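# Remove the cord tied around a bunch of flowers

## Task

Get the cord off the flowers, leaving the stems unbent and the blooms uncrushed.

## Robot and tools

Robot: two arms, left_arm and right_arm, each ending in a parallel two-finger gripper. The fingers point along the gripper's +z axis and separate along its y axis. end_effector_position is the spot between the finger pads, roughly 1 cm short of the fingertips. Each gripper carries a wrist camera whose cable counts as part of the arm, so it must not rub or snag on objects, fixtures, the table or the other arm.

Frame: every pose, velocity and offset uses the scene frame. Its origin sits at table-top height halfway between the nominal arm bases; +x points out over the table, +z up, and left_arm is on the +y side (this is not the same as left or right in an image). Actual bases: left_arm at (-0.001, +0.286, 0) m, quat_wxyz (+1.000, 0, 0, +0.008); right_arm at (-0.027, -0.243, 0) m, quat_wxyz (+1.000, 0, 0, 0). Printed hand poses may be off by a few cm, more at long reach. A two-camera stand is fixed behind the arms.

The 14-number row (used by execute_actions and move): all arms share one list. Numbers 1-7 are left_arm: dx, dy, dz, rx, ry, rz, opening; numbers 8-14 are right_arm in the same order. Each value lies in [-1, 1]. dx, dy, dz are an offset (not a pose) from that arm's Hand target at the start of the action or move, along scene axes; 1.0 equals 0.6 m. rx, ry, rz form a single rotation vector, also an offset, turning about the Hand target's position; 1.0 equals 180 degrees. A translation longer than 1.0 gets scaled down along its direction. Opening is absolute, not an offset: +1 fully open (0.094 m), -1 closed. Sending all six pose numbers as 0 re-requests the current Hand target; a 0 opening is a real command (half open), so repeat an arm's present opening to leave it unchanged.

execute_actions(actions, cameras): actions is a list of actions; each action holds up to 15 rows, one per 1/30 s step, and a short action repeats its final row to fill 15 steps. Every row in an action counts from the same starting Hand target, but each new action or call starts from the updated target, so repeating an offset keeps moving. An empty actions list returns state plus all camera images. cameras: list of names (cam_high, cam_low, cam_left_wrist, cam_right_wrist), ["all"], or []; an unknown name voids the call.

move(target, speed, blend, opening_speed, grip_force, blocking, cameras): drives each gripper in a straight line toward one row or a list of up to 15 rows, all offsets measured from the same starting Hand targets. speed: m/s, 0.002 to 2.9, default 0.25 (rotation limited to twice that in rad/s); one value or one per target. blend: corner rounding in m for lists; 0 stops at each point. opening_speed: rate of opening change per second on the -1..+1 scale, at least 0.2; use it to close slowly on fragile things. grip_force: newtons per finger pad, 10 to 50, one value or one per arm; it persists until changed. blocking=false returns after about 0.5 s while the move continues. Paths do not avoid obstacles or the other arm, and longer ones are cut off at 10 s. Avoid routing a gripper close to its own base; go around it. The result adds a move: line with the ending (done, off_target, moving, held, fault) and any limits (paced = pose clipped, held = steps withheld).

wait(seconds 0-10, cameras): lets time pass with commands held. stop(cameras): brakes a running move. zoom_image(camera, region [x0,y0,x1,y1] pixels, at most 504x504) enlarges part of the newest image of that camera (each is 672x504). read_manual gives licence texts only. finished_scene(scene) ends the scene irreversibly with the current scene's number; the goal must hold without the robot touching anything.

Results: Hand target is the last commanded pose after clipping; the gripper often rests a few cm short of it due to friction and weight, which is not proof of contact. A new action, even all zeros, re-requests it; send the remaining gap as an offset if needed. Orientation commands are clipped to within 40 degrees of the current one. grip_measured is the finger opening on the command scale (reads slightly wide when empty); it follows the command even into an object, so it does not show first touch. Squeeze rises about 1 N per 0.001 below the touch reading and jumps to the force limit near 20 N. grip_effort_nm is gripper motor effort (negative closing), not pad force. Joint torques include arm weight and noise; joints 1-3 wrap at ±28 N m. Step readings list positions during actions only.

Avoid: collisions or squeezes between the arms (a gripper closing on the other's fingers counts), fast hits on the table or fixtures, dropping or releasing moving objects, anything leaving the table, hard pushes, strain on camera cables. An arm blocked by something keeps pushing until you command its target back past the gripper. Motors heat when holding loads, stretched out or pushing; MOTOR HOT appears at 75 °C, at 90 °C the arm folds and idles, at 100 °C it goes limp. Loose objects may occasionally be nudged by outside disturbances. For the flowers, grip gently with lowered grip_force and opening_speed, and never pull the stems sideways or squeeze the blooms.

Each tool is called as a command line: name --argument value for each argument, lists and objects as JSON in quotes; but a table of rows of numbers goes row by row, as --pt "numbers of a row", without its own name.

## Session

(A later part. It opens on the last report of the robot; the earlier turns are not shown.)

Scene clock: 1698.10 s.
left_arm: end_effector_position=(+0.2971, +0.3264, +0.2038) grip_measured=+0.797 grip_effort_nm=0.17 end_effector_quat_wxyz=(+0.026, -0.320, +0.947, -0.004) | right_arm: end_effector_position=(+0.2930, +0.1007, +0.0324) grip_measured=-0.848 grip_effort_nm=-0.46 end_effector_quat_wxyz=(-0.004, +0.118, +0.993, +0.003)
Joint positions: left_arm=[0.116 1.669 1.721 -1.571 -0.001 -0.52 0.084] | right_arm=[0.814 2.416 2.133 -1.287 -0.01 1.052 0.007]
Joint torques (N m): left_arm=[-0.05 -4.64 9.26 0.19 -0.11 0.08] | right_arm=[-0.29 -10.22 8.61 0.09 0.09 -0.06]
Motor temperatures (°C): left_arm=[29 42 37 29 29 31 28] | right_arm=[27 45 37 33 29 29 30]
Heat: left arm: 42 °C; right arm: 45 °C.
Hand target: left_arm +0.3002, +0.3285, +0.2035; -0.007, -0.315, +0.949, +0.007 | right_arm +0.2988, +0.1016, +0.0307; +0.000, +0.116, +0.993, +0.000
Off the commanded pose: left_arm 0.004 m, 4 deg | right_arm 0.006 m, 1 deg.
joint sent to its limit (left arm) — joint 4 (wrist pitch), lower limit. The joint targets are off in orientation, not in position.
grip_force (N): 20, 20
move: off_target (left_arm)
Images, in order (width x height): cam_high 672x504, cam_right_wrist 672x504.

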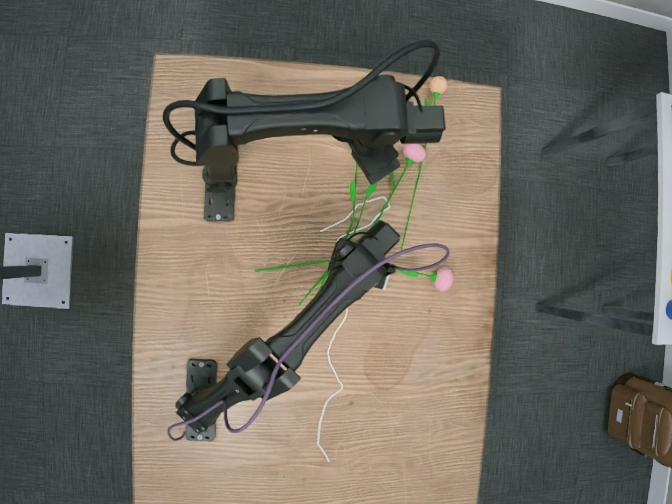

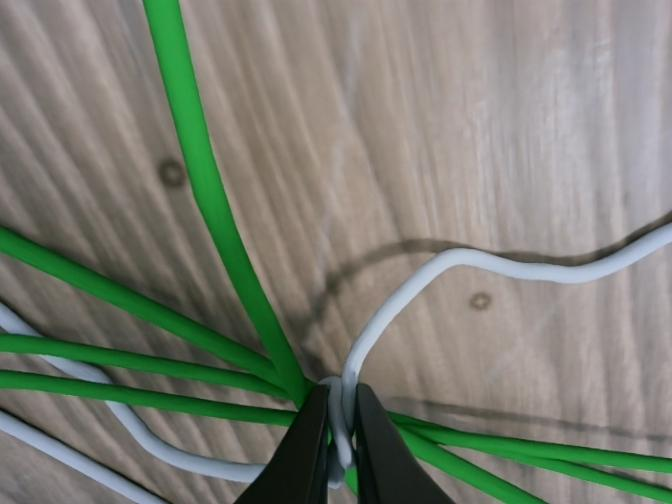

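execute_actions --actions '[]'

Scene clock: 1739.10 s.
left_arm: end_effector_position=(+0.2971, +0.3264, +0.2038) grip_measured=+0.797 grip_effort_nm=0.17 end_effector_quat_wxyz=(+0.026, -0.320, +0.947, -0.004) | right_arm: end_effector_position=(+0.2930, +0.1007, +0.0324) grip_measured=-0.848 grip_effort_nm=-0.46 end_effector_quat_wxyz=(-0.004, +0.118, +0.993, +0.003)
Joint positions: left_arm=[0.116 1.669 1.721 -1.571 -0.001 -0.52 0.084] | right_arm=[0.814 2.416 2.133 -1.287 -0.01 1.051 0.007]
Joint velocities: within noise
Joint torques (N m): left_arm=[-0.05 -4.66 9.25 0.19 -0.11 0.08] | right_arm=[-0.36 -10.24 8.55 0.06 0.07 -0.07]
Motor temperatures (°C): left_arm=[29 41 39 29 29 31 28] | right_arm=[27 47 38 33 29 29 30]
Heat: left arm: 41 °C; right arm: 47 °C.
Hand target: left_arm +0.3002, +0.3285, +0.2035; -0.007, -0.315, +0.949, +0.007 | right_arm +0.2989, +0.1016, +0.0307; +0.000, +0.116, +0.993, +0.000
Tool commands: left_gripper/opening=+0.8 right_gripper/opening=-1.0
Off the commanded pose: left_arm 0.004 m, 4 deg | right_arm 0.006 m, 1 deg.
grip_force (N): 20, 20

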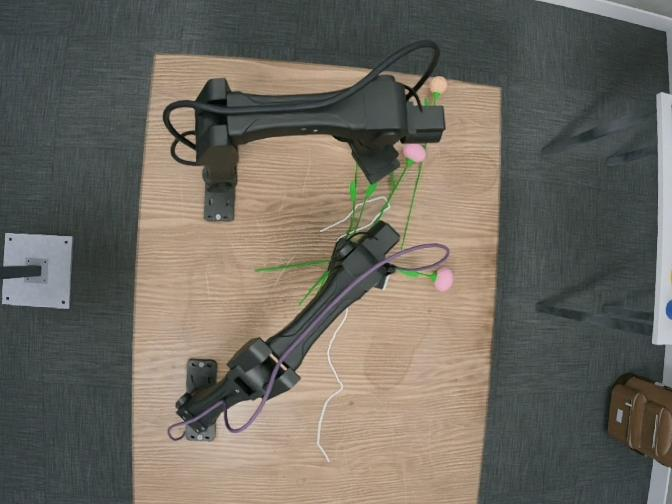

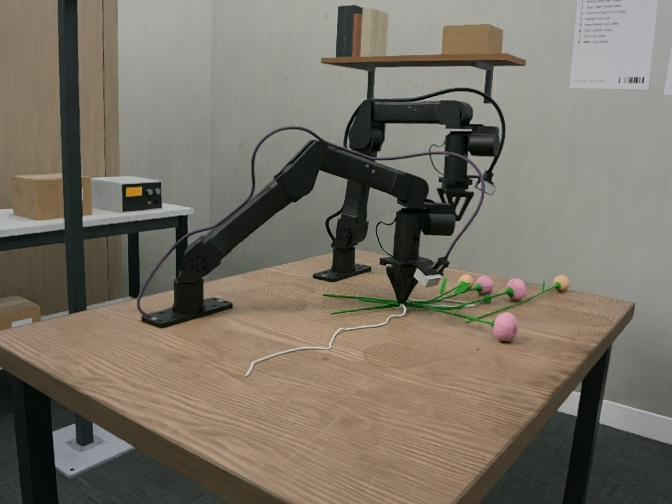

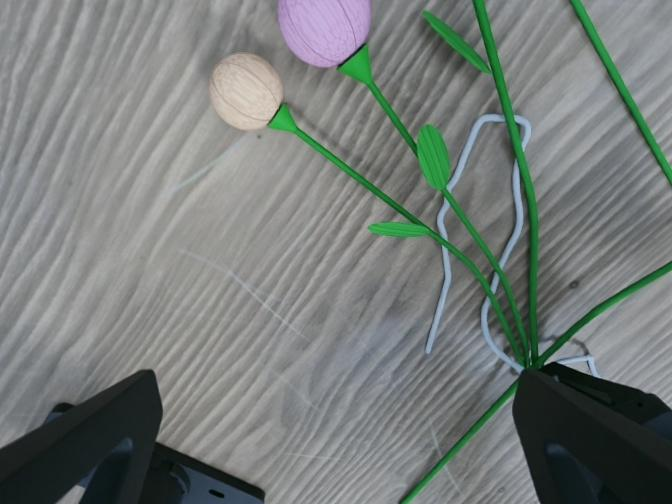

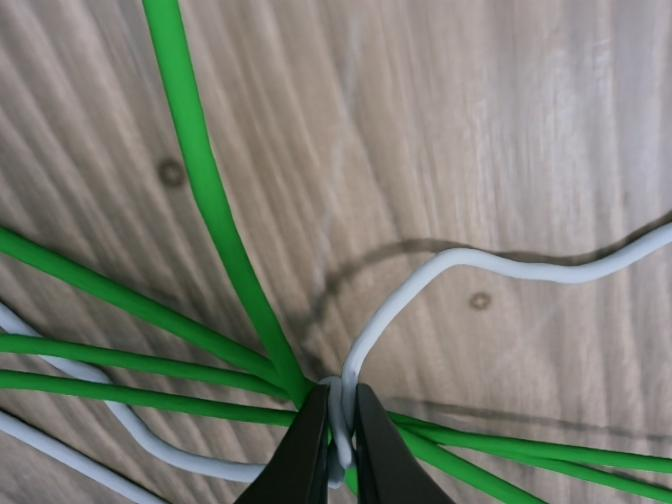

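move --pt "0.0117 -0.1475 -0.17 0 0 0.294 -0.5 0 0 0 0 0 0 -1" --speed 0.2 --cameras '["cam_left_wrist", "cam_high"]'

Scene clock: 1954.67 s.
left_arm: end_effector_position=(+0.3110, +0.2407, +0.1122) grip_measured=-0.497 grip_effort_nm=-0.13 end_effector_quat_wxyz=(+0.001, +0.703, -0.711, +0.013) | right_arm: end_effector_position=(+0.2929, +0.1006, +0.0324) grip_measured=-0.848 grip_effort_nm=-0.46 end_effector_quat_wxyz=(-0.004, +0.118, +0.993, +0.003)
Joint positions: left_arm=[-0.153 1.716 1.408 -1.243 0.017 -1.696 0.024] | right_arm=[0.814 2.416 2.133 -1.288 -0.01 1.051 0.007]
Joint torques (N m): left_arm=[-0.73 -5.38 5.85 0.26 -0.07 -0.17] | right_arm=[-0.38 -10.17 8.59 0.04 0.09 -0.09]
Heat: left arm: 40 °C; right arm: 49 °C.
Hand target: left_arm +0.3072, +0.2400, +0.1015; +0.009, +0.705, -0.709, -0.003 | right_arm +0.2988, +0.1016, +0.0307; +0.000, +0.116, +0.993, +0.000
Off the commanded pose: left_arm 0.011 m, 2 deg | right_arm 0.006 m, 1 deg.
grip_force (N): 20, 20
move: off_target (left_arm)
Images, in order (width x height): cam_high 672x504, cam_left_wrist 672x504.

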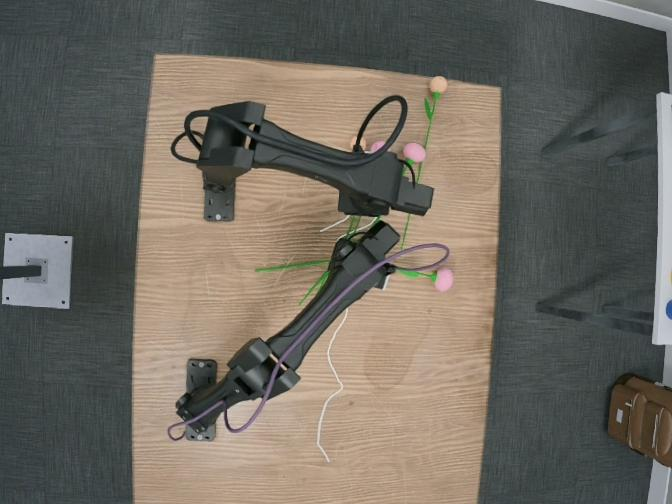

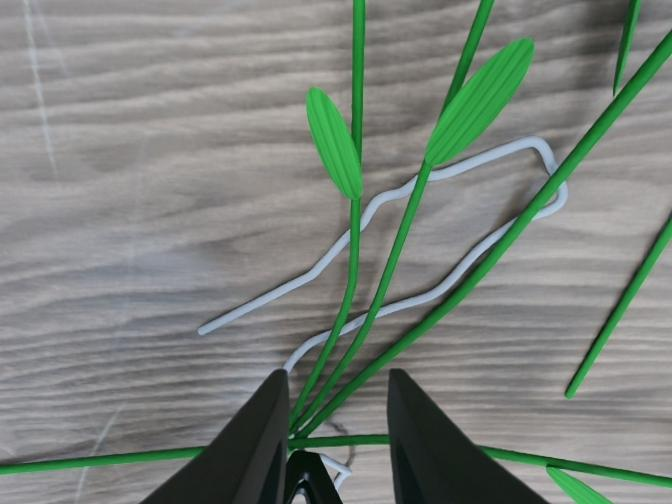

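move --pt "0.0202 0.0065 -0.0858 0 0 0 -0.7 0 0 0 0 0 0 -1" --pt "0.0202 0.0065 -0.1608 0 0 0 -0.7 0 0 0 0 0 0 -1" --pt "0.0202 0.0065 -0.1608 0 0 0 -1 0 0 0 0 0 0 -1" --pt "0.0202 0.1565 -0.1358 0 0 0 -1 -0.005 -0.1 0 0 0 0 -1" --speed '[0.15, 0.06, 0.1, 0.06]' --cameras '["cam_left_wrist", "cam_high", "cam_right_wrist"]'

Scene clock: 1990.77 s.
left_arm: end_effector_position=(+0.3178, +0.3194, +0.0176) grip_measured=-0.927 grip_effort_nm=-0.45 end_effector_quat_wxyz=(+0.026, +0.709, -0.705, +0.019) | right_arm: end_effector_position=(+0.2934, +0.0595, +0.0154) grip_measured=-0.848 grip_effort_nm=-0.46 end_effector_quat_wxyz=(-0.019, +0.115, +0.993, +0.019)
Joint positions: left_arm=[0.121 1.859 1.195 -0.925 0.062 -1.439 0.003] | right_arm=[0.732 2.285 1.835 -1.117 -0.054 0.964 0.007]
Joint torques (N m): left_arm=[1.17 -7.53 8.73 0.02 -0.54 0.21] | right_arm=[-1.07 -15.28 3.21 -0.16 0.49 -0.08]
Heat: left arm: 38 °C; right arm: 50 °C.
Hand target: left_arm +0.3193, +0.3340, +0.0200; +0.010, +0.705, -0.709, -0.003 | right_arm +0.2957, +0.0416, +0.0305; +0.000, +0.116, +0.993, +0.000
Off the commanded pose: left_arm 0.015 m, 3 deg | right_arm 0.024 m, 3 deg.
grip_force (N): 20, 20
move: off_target (left_arm, right_arm); target 3's new opening was sent with left_arm's hand 0.013 m and 2 deg from that target
Images, in order (width x height): cam_high 672x504, cam_left_wrist 672x504, cam_right_wrist 672x504.

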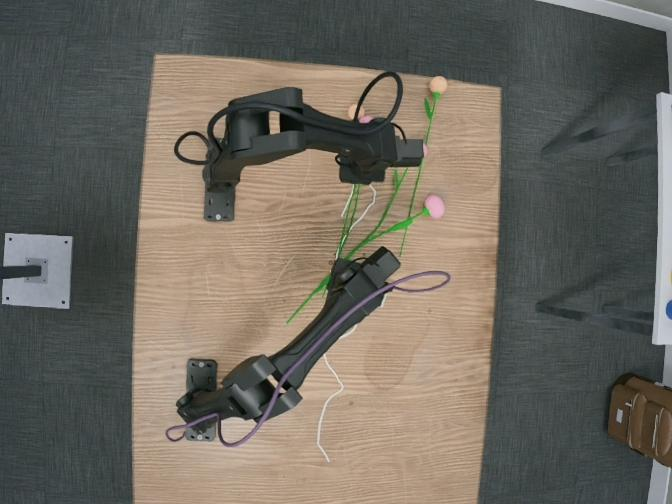

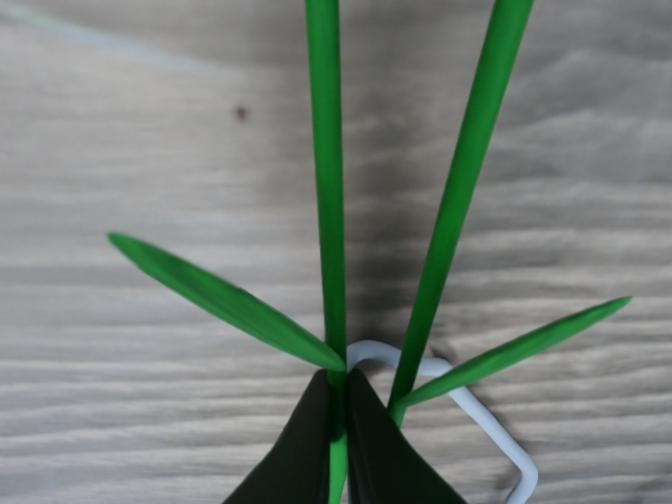

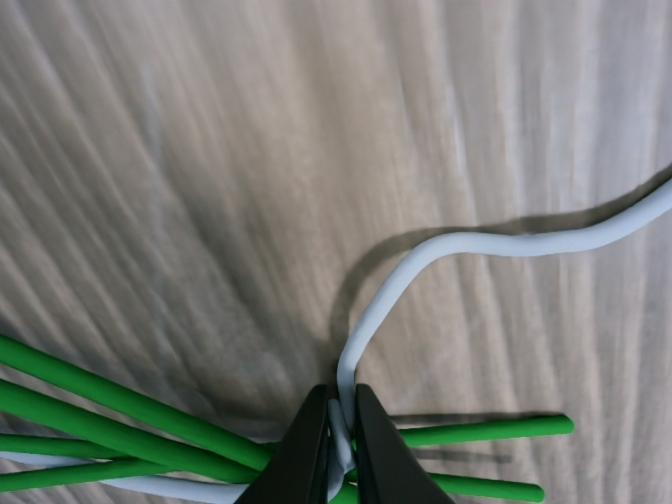

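move --pt "0.01 0.09 0.02 0 0 0 -1 0 -0.08 0.01 0 0 0 -1" --speed '[0.06]' --cameras '["cam_left_wrist", "cam_high", "cam_right_wrist"]'

Scene clock: 2003.23 s.
left_arm: end_effector_position=(+0.3230, +0.3817, +0.0353) grip_measured=-0.929 grip_effort_nm=-0.46 end_effector_quat_wxyz=(+0.010, +0.707, -0.707, +0.010) | right_arm: end_effector_position=(+0.2951, -0.0035, +0.0184) grip_measured=-0.849 grip_effort_nm=-0.46 end_effector_quat_wxyz=(-0.018, +0.121, +0.992, -0.006)
Joint positions: left_arm=[0.283 1.886 1.307 -1 0.027 -1.271 0.003] | right_arm=[0.629 2.163 1.647 -1.088 -0.017 0.871 0.007]
Joint torques (N m): left_arm=[0.24 -6.23 9.2 0.11 -0.21 0.03] | right_arm=[-0.08 -14.9 3.77 0.04 0.14 -0.01]
Motor temperatures (°C): left_arm=[29 39 39 29 29 31 28] | right_arm=[27 52 39 33 29 29 30]
Heat: left arm: 39 °C; right arm: 52 °C.
Hand target: left_arm +0.3254, +0.3879, +0.0320; +0.009, +0.705, -0.709, -0.003 | right_arm +0.2958, -0.0064, +0.0366; +0.000, +0.116, +0.993, +0.000
Off the commanded pose: left_arm 0.007 m, 2 deg | right_arm 0.018 m, 2 deg.
grip_force (N): 20, 20
move: off_target (right_arm)
Images, in order (width x height): cam_high 672x504, cam_left_wrist 672x504, cam_right_wrist 672x504.

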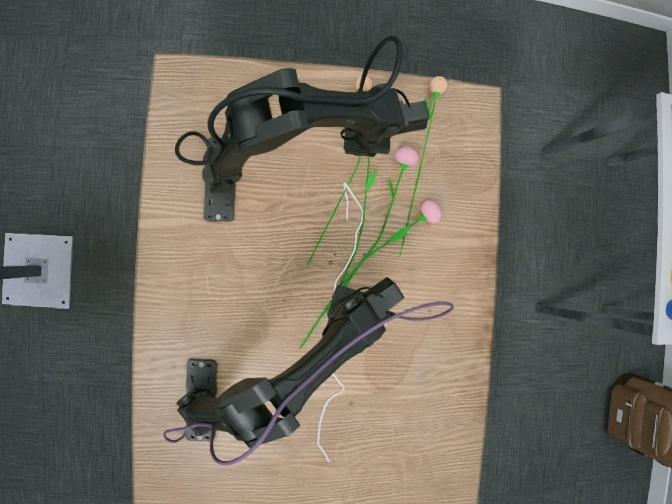

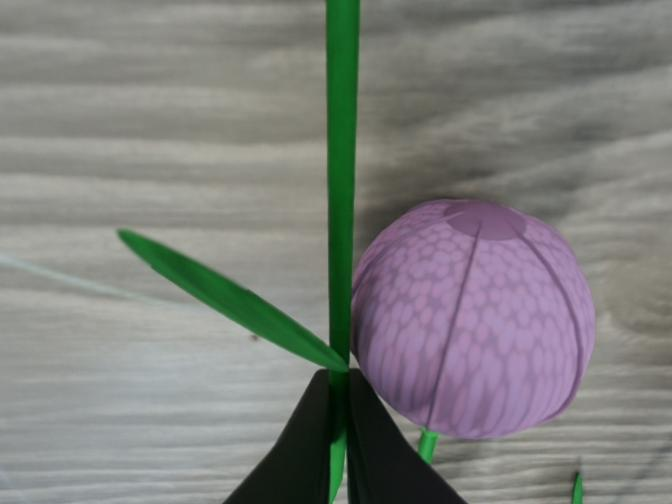

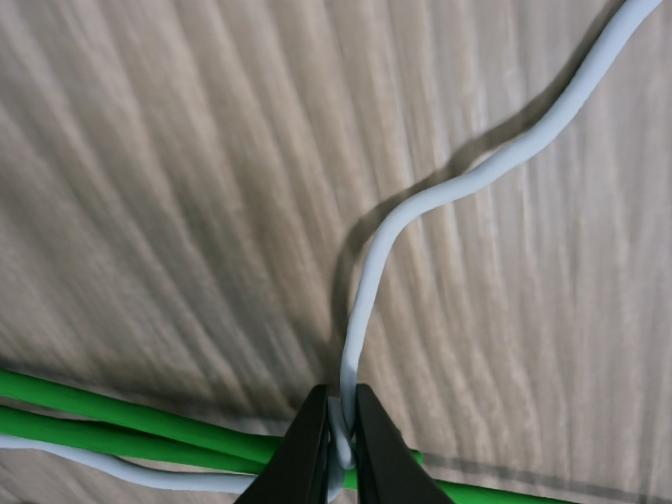

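move --pt "0 0 -0.05 0 0 0 -1 0 0 0.0 0 0 0 -1" --pt "0 0 -0.05 0 0 0 -0.5 0 0 0.0 0 0 0 -1" --pt "0 0 0.15 0 0 0 -0.5 -0.03 -0.05 0.01 0 0 0 -1" --pt "-0.05 0 0.25 0 0 0 -0.5 -0.1 -0.15 0.01 0 0 0 -1" --speed '[0.06, 0.06, 0.06, 0.06]' --cameras '["cam_left_wrist", "cam_high", "cam_right_wrist"]'

Scene clock: 2026.43 s.
left_arm: end_effector_position=(+0.2980, +0.3822, +0.1664) grip_measured=-0.503 grip_effort_nm=0.18 end_effector_quat_wxyz=(+0.031, +0.705, -0.709, -0.004) | right_arm: end_effector_position=(+0.2325, -0.0938, +0.0346) grip_measured=-0.849 grip_effort_nm=-0.46 end_effector_quat_wxyz=(-0.020, +0.119, +0.993, -0.005)
Joint positions: left_arm=[0.306 1.8 1.721 -1.552 0.022 -1.243 0.023] | right_arm=[0.509 1.778 1.164 -0.996 -0.015 0.747 0.007]
Joint torques (N m): left_arm=[0.79 -10.59 9.28 -0.09 -0.2 0.05] | right_arm=[-0.36 -10.36 3.63 0.21 0.13 -0.07]
Heat: left arm: 40 °C; right arm: 54 °C.
Hand target: left_arm +0.2953, +0.3879, +0.1819; +0.010, +0.705, -0.709, -0.003 | right_arm +0.2358, -0.0963, +0.0426; +0.000, +0.116, +0.993, +0.000
Off the commanded pose: left_arm 0.017 m, 3 deg | right_arm 0.009 m, 2 deg.
grip_force (N): 20, 20
move: off_target (left_arm); target 2's new opening was sent with left_arm's hand 0.013 m and 2 deg from that target
Images, in order (width x height): cam_high 672x504, cam_left_wrist 672x504, cam_right_wrist 672x504.

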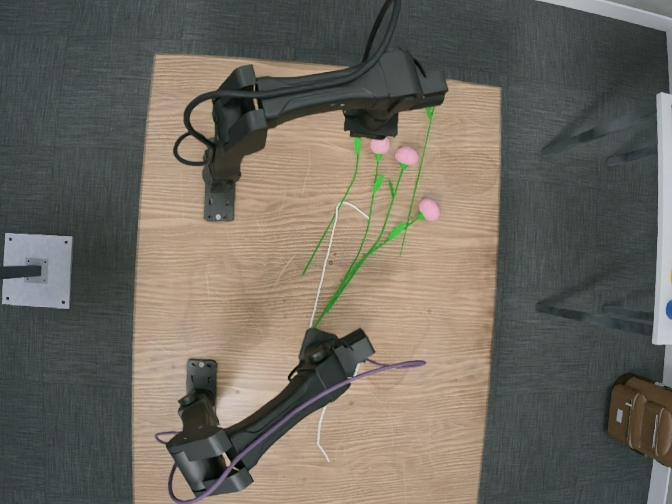

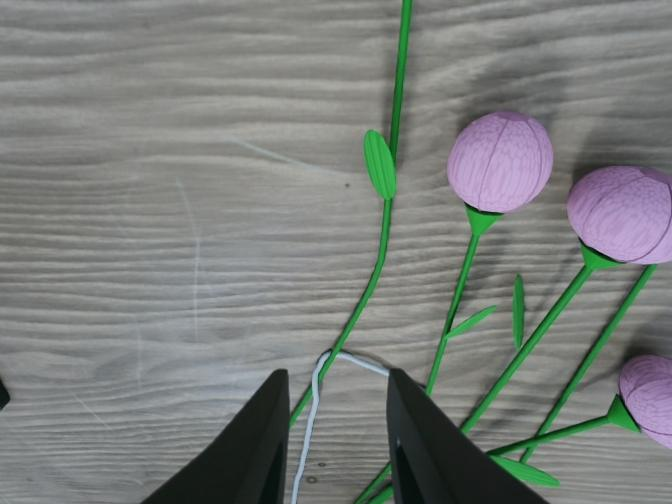

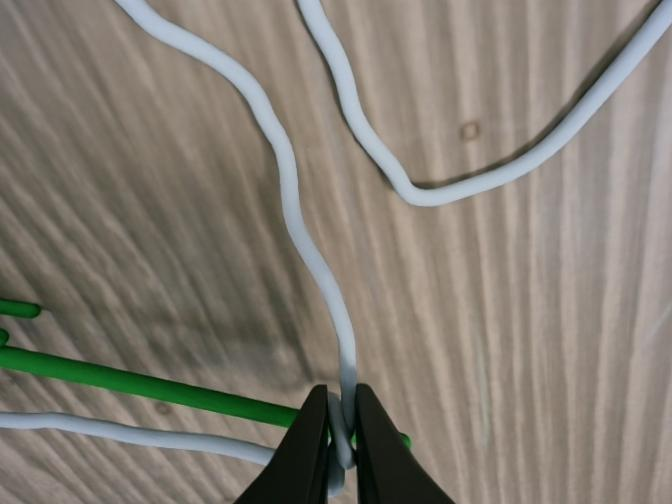

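move --pt "0 0 0 0 0 0 -0.5 -0.06 -0.09 0.0 0 0 0 -1" --pt "0 0 0 0 0 0 -0.5 -0.06 -0.25 0.0 0 0 0 -1" --pt "0 0 0 0 0 0 -0.5 0.0 -0.4 0.0 0 0 -0.1 -1" --speed '[0.06, 0.1, 0.1]' --blend '[0.03, 0.03, 0]' --cameras '["cam_left_wrist", "cam_high", "cam_right_wrist"]'

Scene clock: 2046.33 s.
left_arm: end_effector_position=(+0.2978, +0.3821, +0.1664) grip_measured=-0.503 grip_effort_nm=0.18 end_effector_quat_wxyz=(+0.032, +0.705, -0.709, -0.004) | right_arm: end_effector_position=(+0.2247, -0.3301, +0.0382) grip_measured=-0.849 grip_effort_nm=-0.46 end_effector_quat_wxyz=(-0.013, +0.268, +0.963, +0.005)
Joint positions: left_arm=[0.306 1.8 1.721 -1.553 0.022 -1.243 0.023] | right_arm=[-0.343 1.643 1.024 -0.979 -0.008 0.199 0.007]
Joint torques (N m): left_arm=[0.79 -10.61 9.29 -0.09 -0.2 0.05] | right_arm=[-0.21 -4.77 7.92 0.18 0.1 0.01]
Heat: left arm: 42 °C; right arm: 53 °C.
Hand target: left_arm +0.2953, +0.3879, +0.1819; +0.010, +0.705, -0.709, -0.003 | right_arm +0.2358, -0.3363, +0.0426; +0.000, +0.270, +0.963, +0.000
Off the commanded pose: left_arm 0.017 m, 3 deg | right_arm 0.013 m, 2 deg.
grip_force (N): 20, 20
move: off_target (left_arm, right_arm)
Images, in order (width x height): cam_high 672x504, cam_left_wrist 672x504, cam_right_wrist 672x504.

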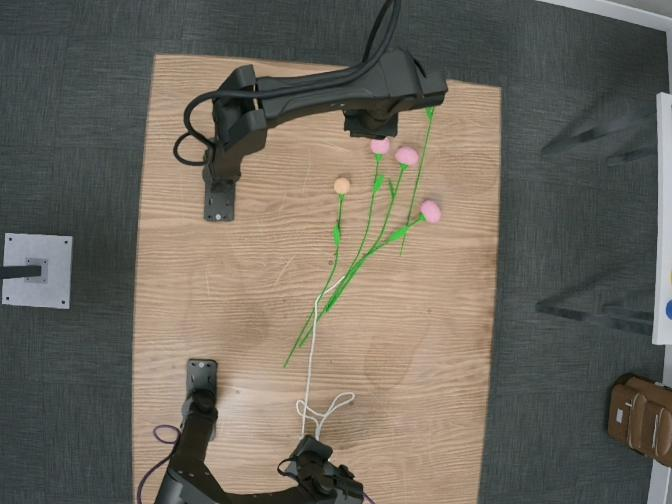

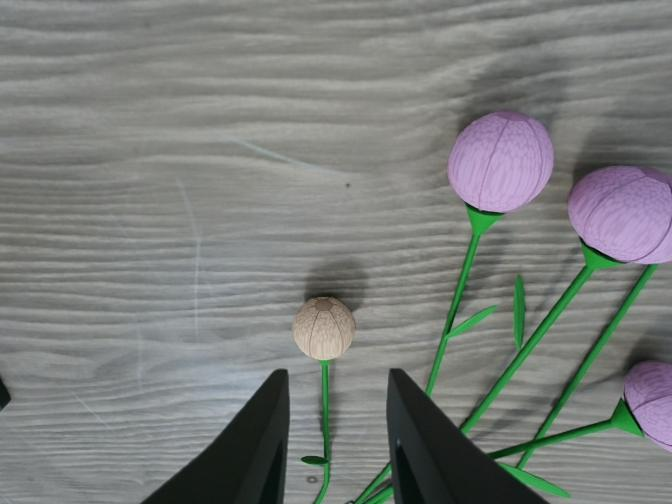

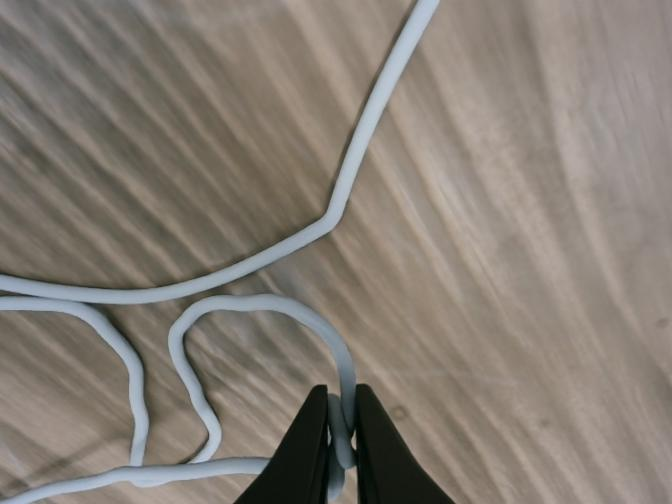

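move --pt "0 0 0 0 0 0 -0.5 0.1 -0.17 -0.02 0 0 0 -1" --pt "0 0 0 0 0 0 -0.5 0.1 -0.17 -0.06 0 0 0 -1" --pt "0 0 0 0 0 0 -0.5 0.1 -0.17 -0.06 0 0 0 0" --pt "0 0 0 0 0 0 -0.5 0.1 -0.17 0.1 0 0 0 0" --speed '[0.08, 0.05, 0.05, 0.1]' --cameras '["cam_left_wrist", "cam_high", "cam_right_wrist"]'

Scene clock: 2060.77 s.
left_arm: end_effector_position=(+0.2978, +0.3821, +0.1664) grip_measured=-0.503 grip_effort_nm=0.17 end_effector_quat_wxyz=(+0.032, +0.705, -0.709, -0.004) | right_arm: end_effector_position=(+0.2889, -0.4319, +0.0800) grip_measured=-0.002 grip_effort_nm=0.12 end_effector_quat_wxyz=(-0.032, +0.273, +0.961, +0.012)
Joint positions: left_arm=[0.306 1.8 1.721 -1.553 0.022 -1.243 0.023] | right_arm=[-0.545 2.02 1.675 -1.294 -0.007 0.008 0.047]
Joint torques (N m): left_arm=[0.79 -10.61 9.29 -0.09 -0.2 0.04] | right_arm=[-0.28 -12.56 8.02 0.02 0.08 -0.06]
Motor temperatures (°C): left_arm=[29 44 40 29 29 31 28] | right_arm=[27 50 41 33 29 29 30]
Heat: left arm: 44 °C; right arm: 50 °C.
Hand target: left_arm +0.2953, +0.3879, +0.1819; +0.010, +0.705, -0.709, -0.003 | right_arm +0.2957, -0.4384, +0.1027; +0.000, +0.270, +0.963, +0.000
Off the commanded pose: left_arm 0.017 m, 3 deg | right_arm 0.024 m, 4 deg.
grip_force (N): 20, 20
move: off_target (left_arm, right_arm)
Images, in order (width x height): cam_high 672x504, cam_left_wrist 672x504, cam_right_wrist 672x504.

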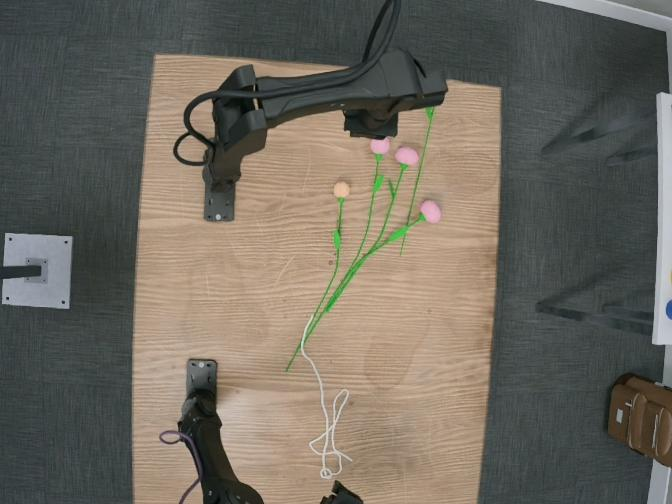

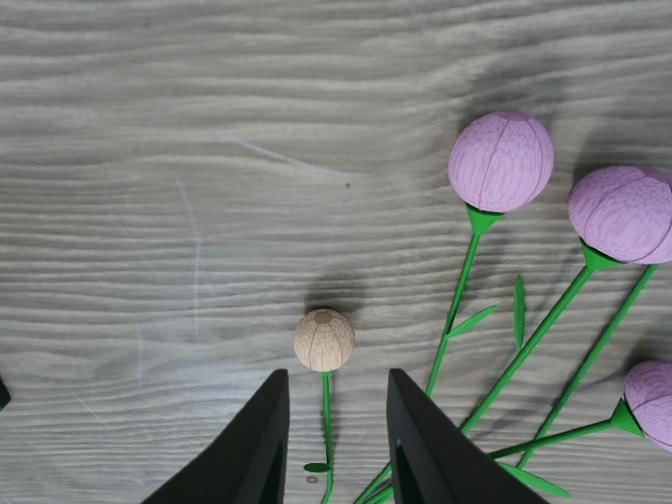

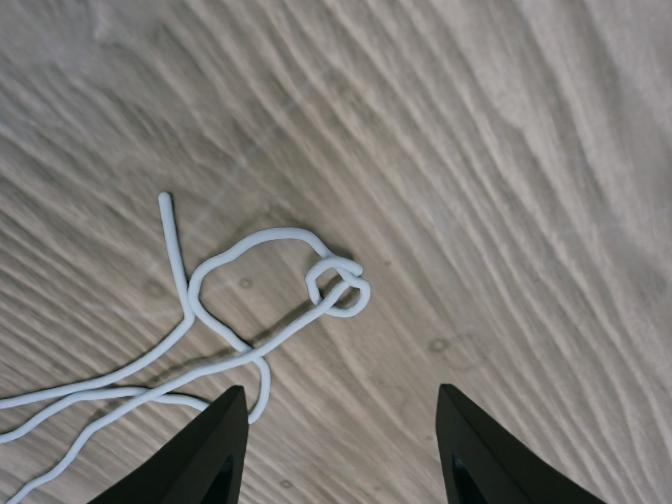

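move --pt "0 0 0 0 0 0 -0.5 -0.0633 0.458 0 0 0 -0.19 0" --pt "0 0 0 0 0 0 -0.5 -0.0633 0.458 -0.165 0 0 -0.19 0" --pt "0 0 0 0 0 0 -0.5 -0.0633 0.458 -0.165 0 0 -0.19 -1" --pt "0 0 0 0 0 0 -0.5 0.1 0.158 -0.13 0 0 -0.19 -1" --pt "0 0 0 0 0 0 -0.5 0.1 0.158 -0.165 0 0 -0.19 -1" --pt "0 0 0 0 0 0 -0.5 0.1 0.158 -0.165 0 0 -0.19 0" --pt "0 0 0 0 0 0 -0.5 0.1 0.158 0 0 0 -0.19 0" --speed '[0.2, 0.08, 0.05, 0.1, 0.05, 0.05, 0.1]' --cameras '["cam_left_wrist", "cam_high", "cam_right_wrist"]'

Scene clock: 2094.17 s.
left_arm: end_effector_position=(+0.2978, +0.3821, +0.1664) grip_measured=-0.503 grip_effort_nm=0.18 end_effector_quat_wxyz=(+0.032, +0.705, -0.709, -0.004) | right_arm: end_effector_position=(+0.3489, -0.3395, +0.0241) grip_measured=-0.922 grip_effort_nm=-0.46 end_effector_quat_wxyz=(-0.005, +0.545, +0.838, +0.006)
Joint positions: left_arm=[0.306 1.8 1.721 -1.553 0.022 -1.243 0.023] | right_arm=[-0.261 2.081 1.541 -1.037 -0.014 0.892 0.004]
Joint torques (N m): left_arm=[0.79 -10.59 9.28 -0.09 -0.2 0.05] | right_arm=[0.06 -8.06 8.29 0.05 0.09 -0.09]
Heat: left arm: 45 °C; right arm: 52 °C.
Hand target: left_arm +0.2953, +0.3879, +0.1819; +0.010, +0.705, -0.709, -0.003 | right_arm +0.3558, -0.3436, +0.0247; +0.000, +0.541, +0.841, +0.000 (not the last commanded pose)
Tool commands: left_gripper/opening=-0.5 right_gripper/opening=-1.0
Off the commanded pose: left_arm 0.017 m, 3 deg | right_arm 0.079 m, 1 deg.
grip_force (N): 20, 20
move: off_target (left_arm, right_arm; path cut at 10 s); path passed 4 of 7 targets; target 6's new opening was not sent
Images, in order (width x height): cam_high 672x504, cam_left_wrist 672x504, cam_right_wrist 672x504.

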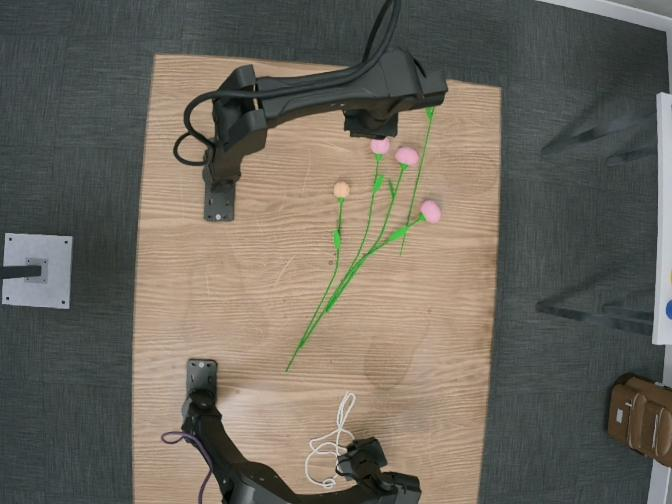

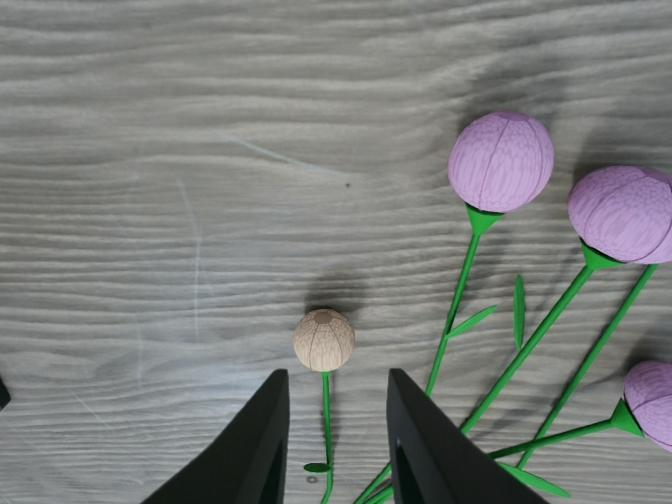

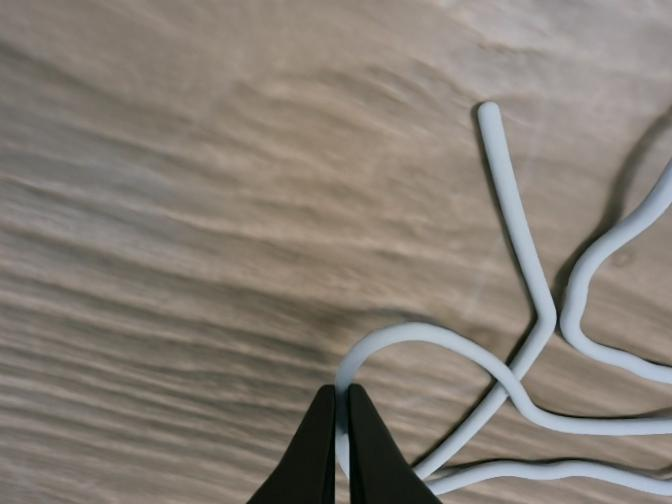

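move --pt "0 0 0 0 0 0 -0.5 0 0 -0.03 0 0 0 -1" --pt "0 0 0 0 0 0 -0.5 0 0 -0.03 0 0 0 0" --pt "-0.15 0.1 0.05 0 0 0 -0.5 0 0 0.2 0 0 0 0" --speed '[0.08, 0.05, 0.1]' --cameras '["cam_left_wrist", "cam_high", "cam_right_wrist"]'

Scene clock: 2104.10 s.
left_arm: end_effector_position=(+0.2147, +0.4496, +0.2091) grip_measured=-0.503 grip_effort_nm=0.18 end_effector_quat_wxyz=(-0.033, +0.706, -0.707, +0.011) | right_arm: end_effector_position=(+0.3514, -0.3401, +0.1249) grip_measured=-0.002 grip_effort_nm=0.12 end_effector_quat_wxyz=(-0.029, +0.545, +0.838, -0.002)
Joint positions: left_arm=[0.639 1.545 1.614 -1.571 0.012 -0.914 0.023] | right_arm=[-0.261 2.104 1.98 -1.502 -0.014 0.892 0.047]
Joint torques (N m): left_arm=[0.47 -7.68 5.45 0.23 -0.17 0.07] | right_arm=[0.09 -12.4 8.23 -0.01 0.15 -0.08]
Heat: left arm: 45 °C; right arm: 52 °C.
Hand target: left_arm +0.2054, +0.4479, +0.2120; +0.009, +0.705, -0.709, -0.003 | right_arm +0.3557, -0.3436, +0.1446; +0.000, +0.541, +0.841, +0.000
Off the commanded pose: left_arm 0.010 m, 5 deg | right_arm 0.021 m, 3 deg.
joint sent to its limit (left arm) — joint 4 (wrist pitch), lower limit. The joint targets are off in orientation, not in position.
grip_force (N): 20, 20
move: off_target (left_arm, right_arm)
Images, in order (width x height): cam_high 672x504, cam_left_wrist 672x504, cam_right_wrist 672x504.

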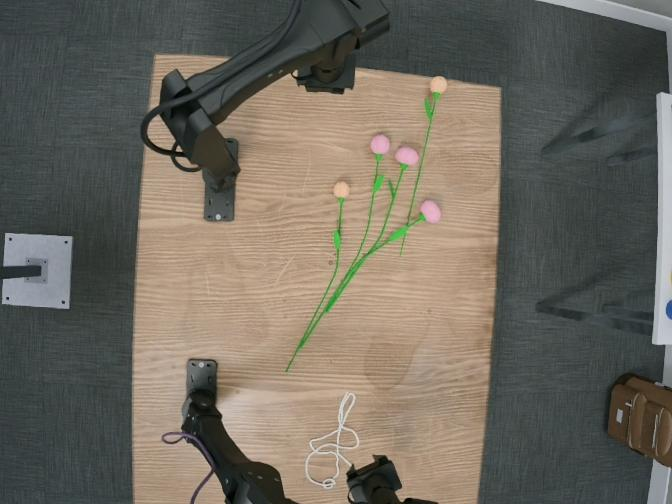

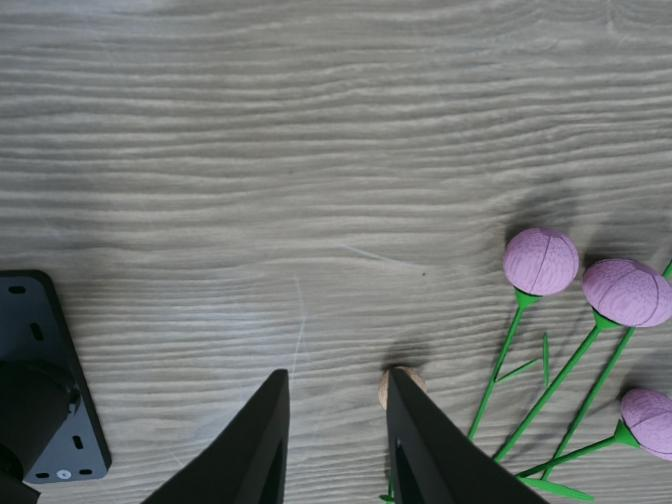

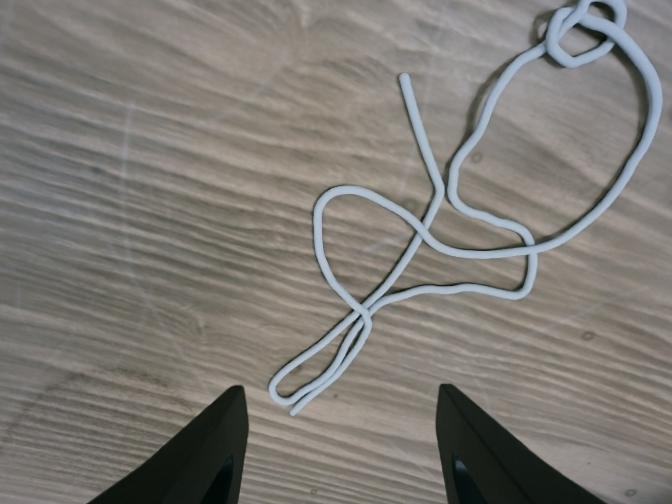

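finished_scene --scene 1

The scene is finished: the task was done.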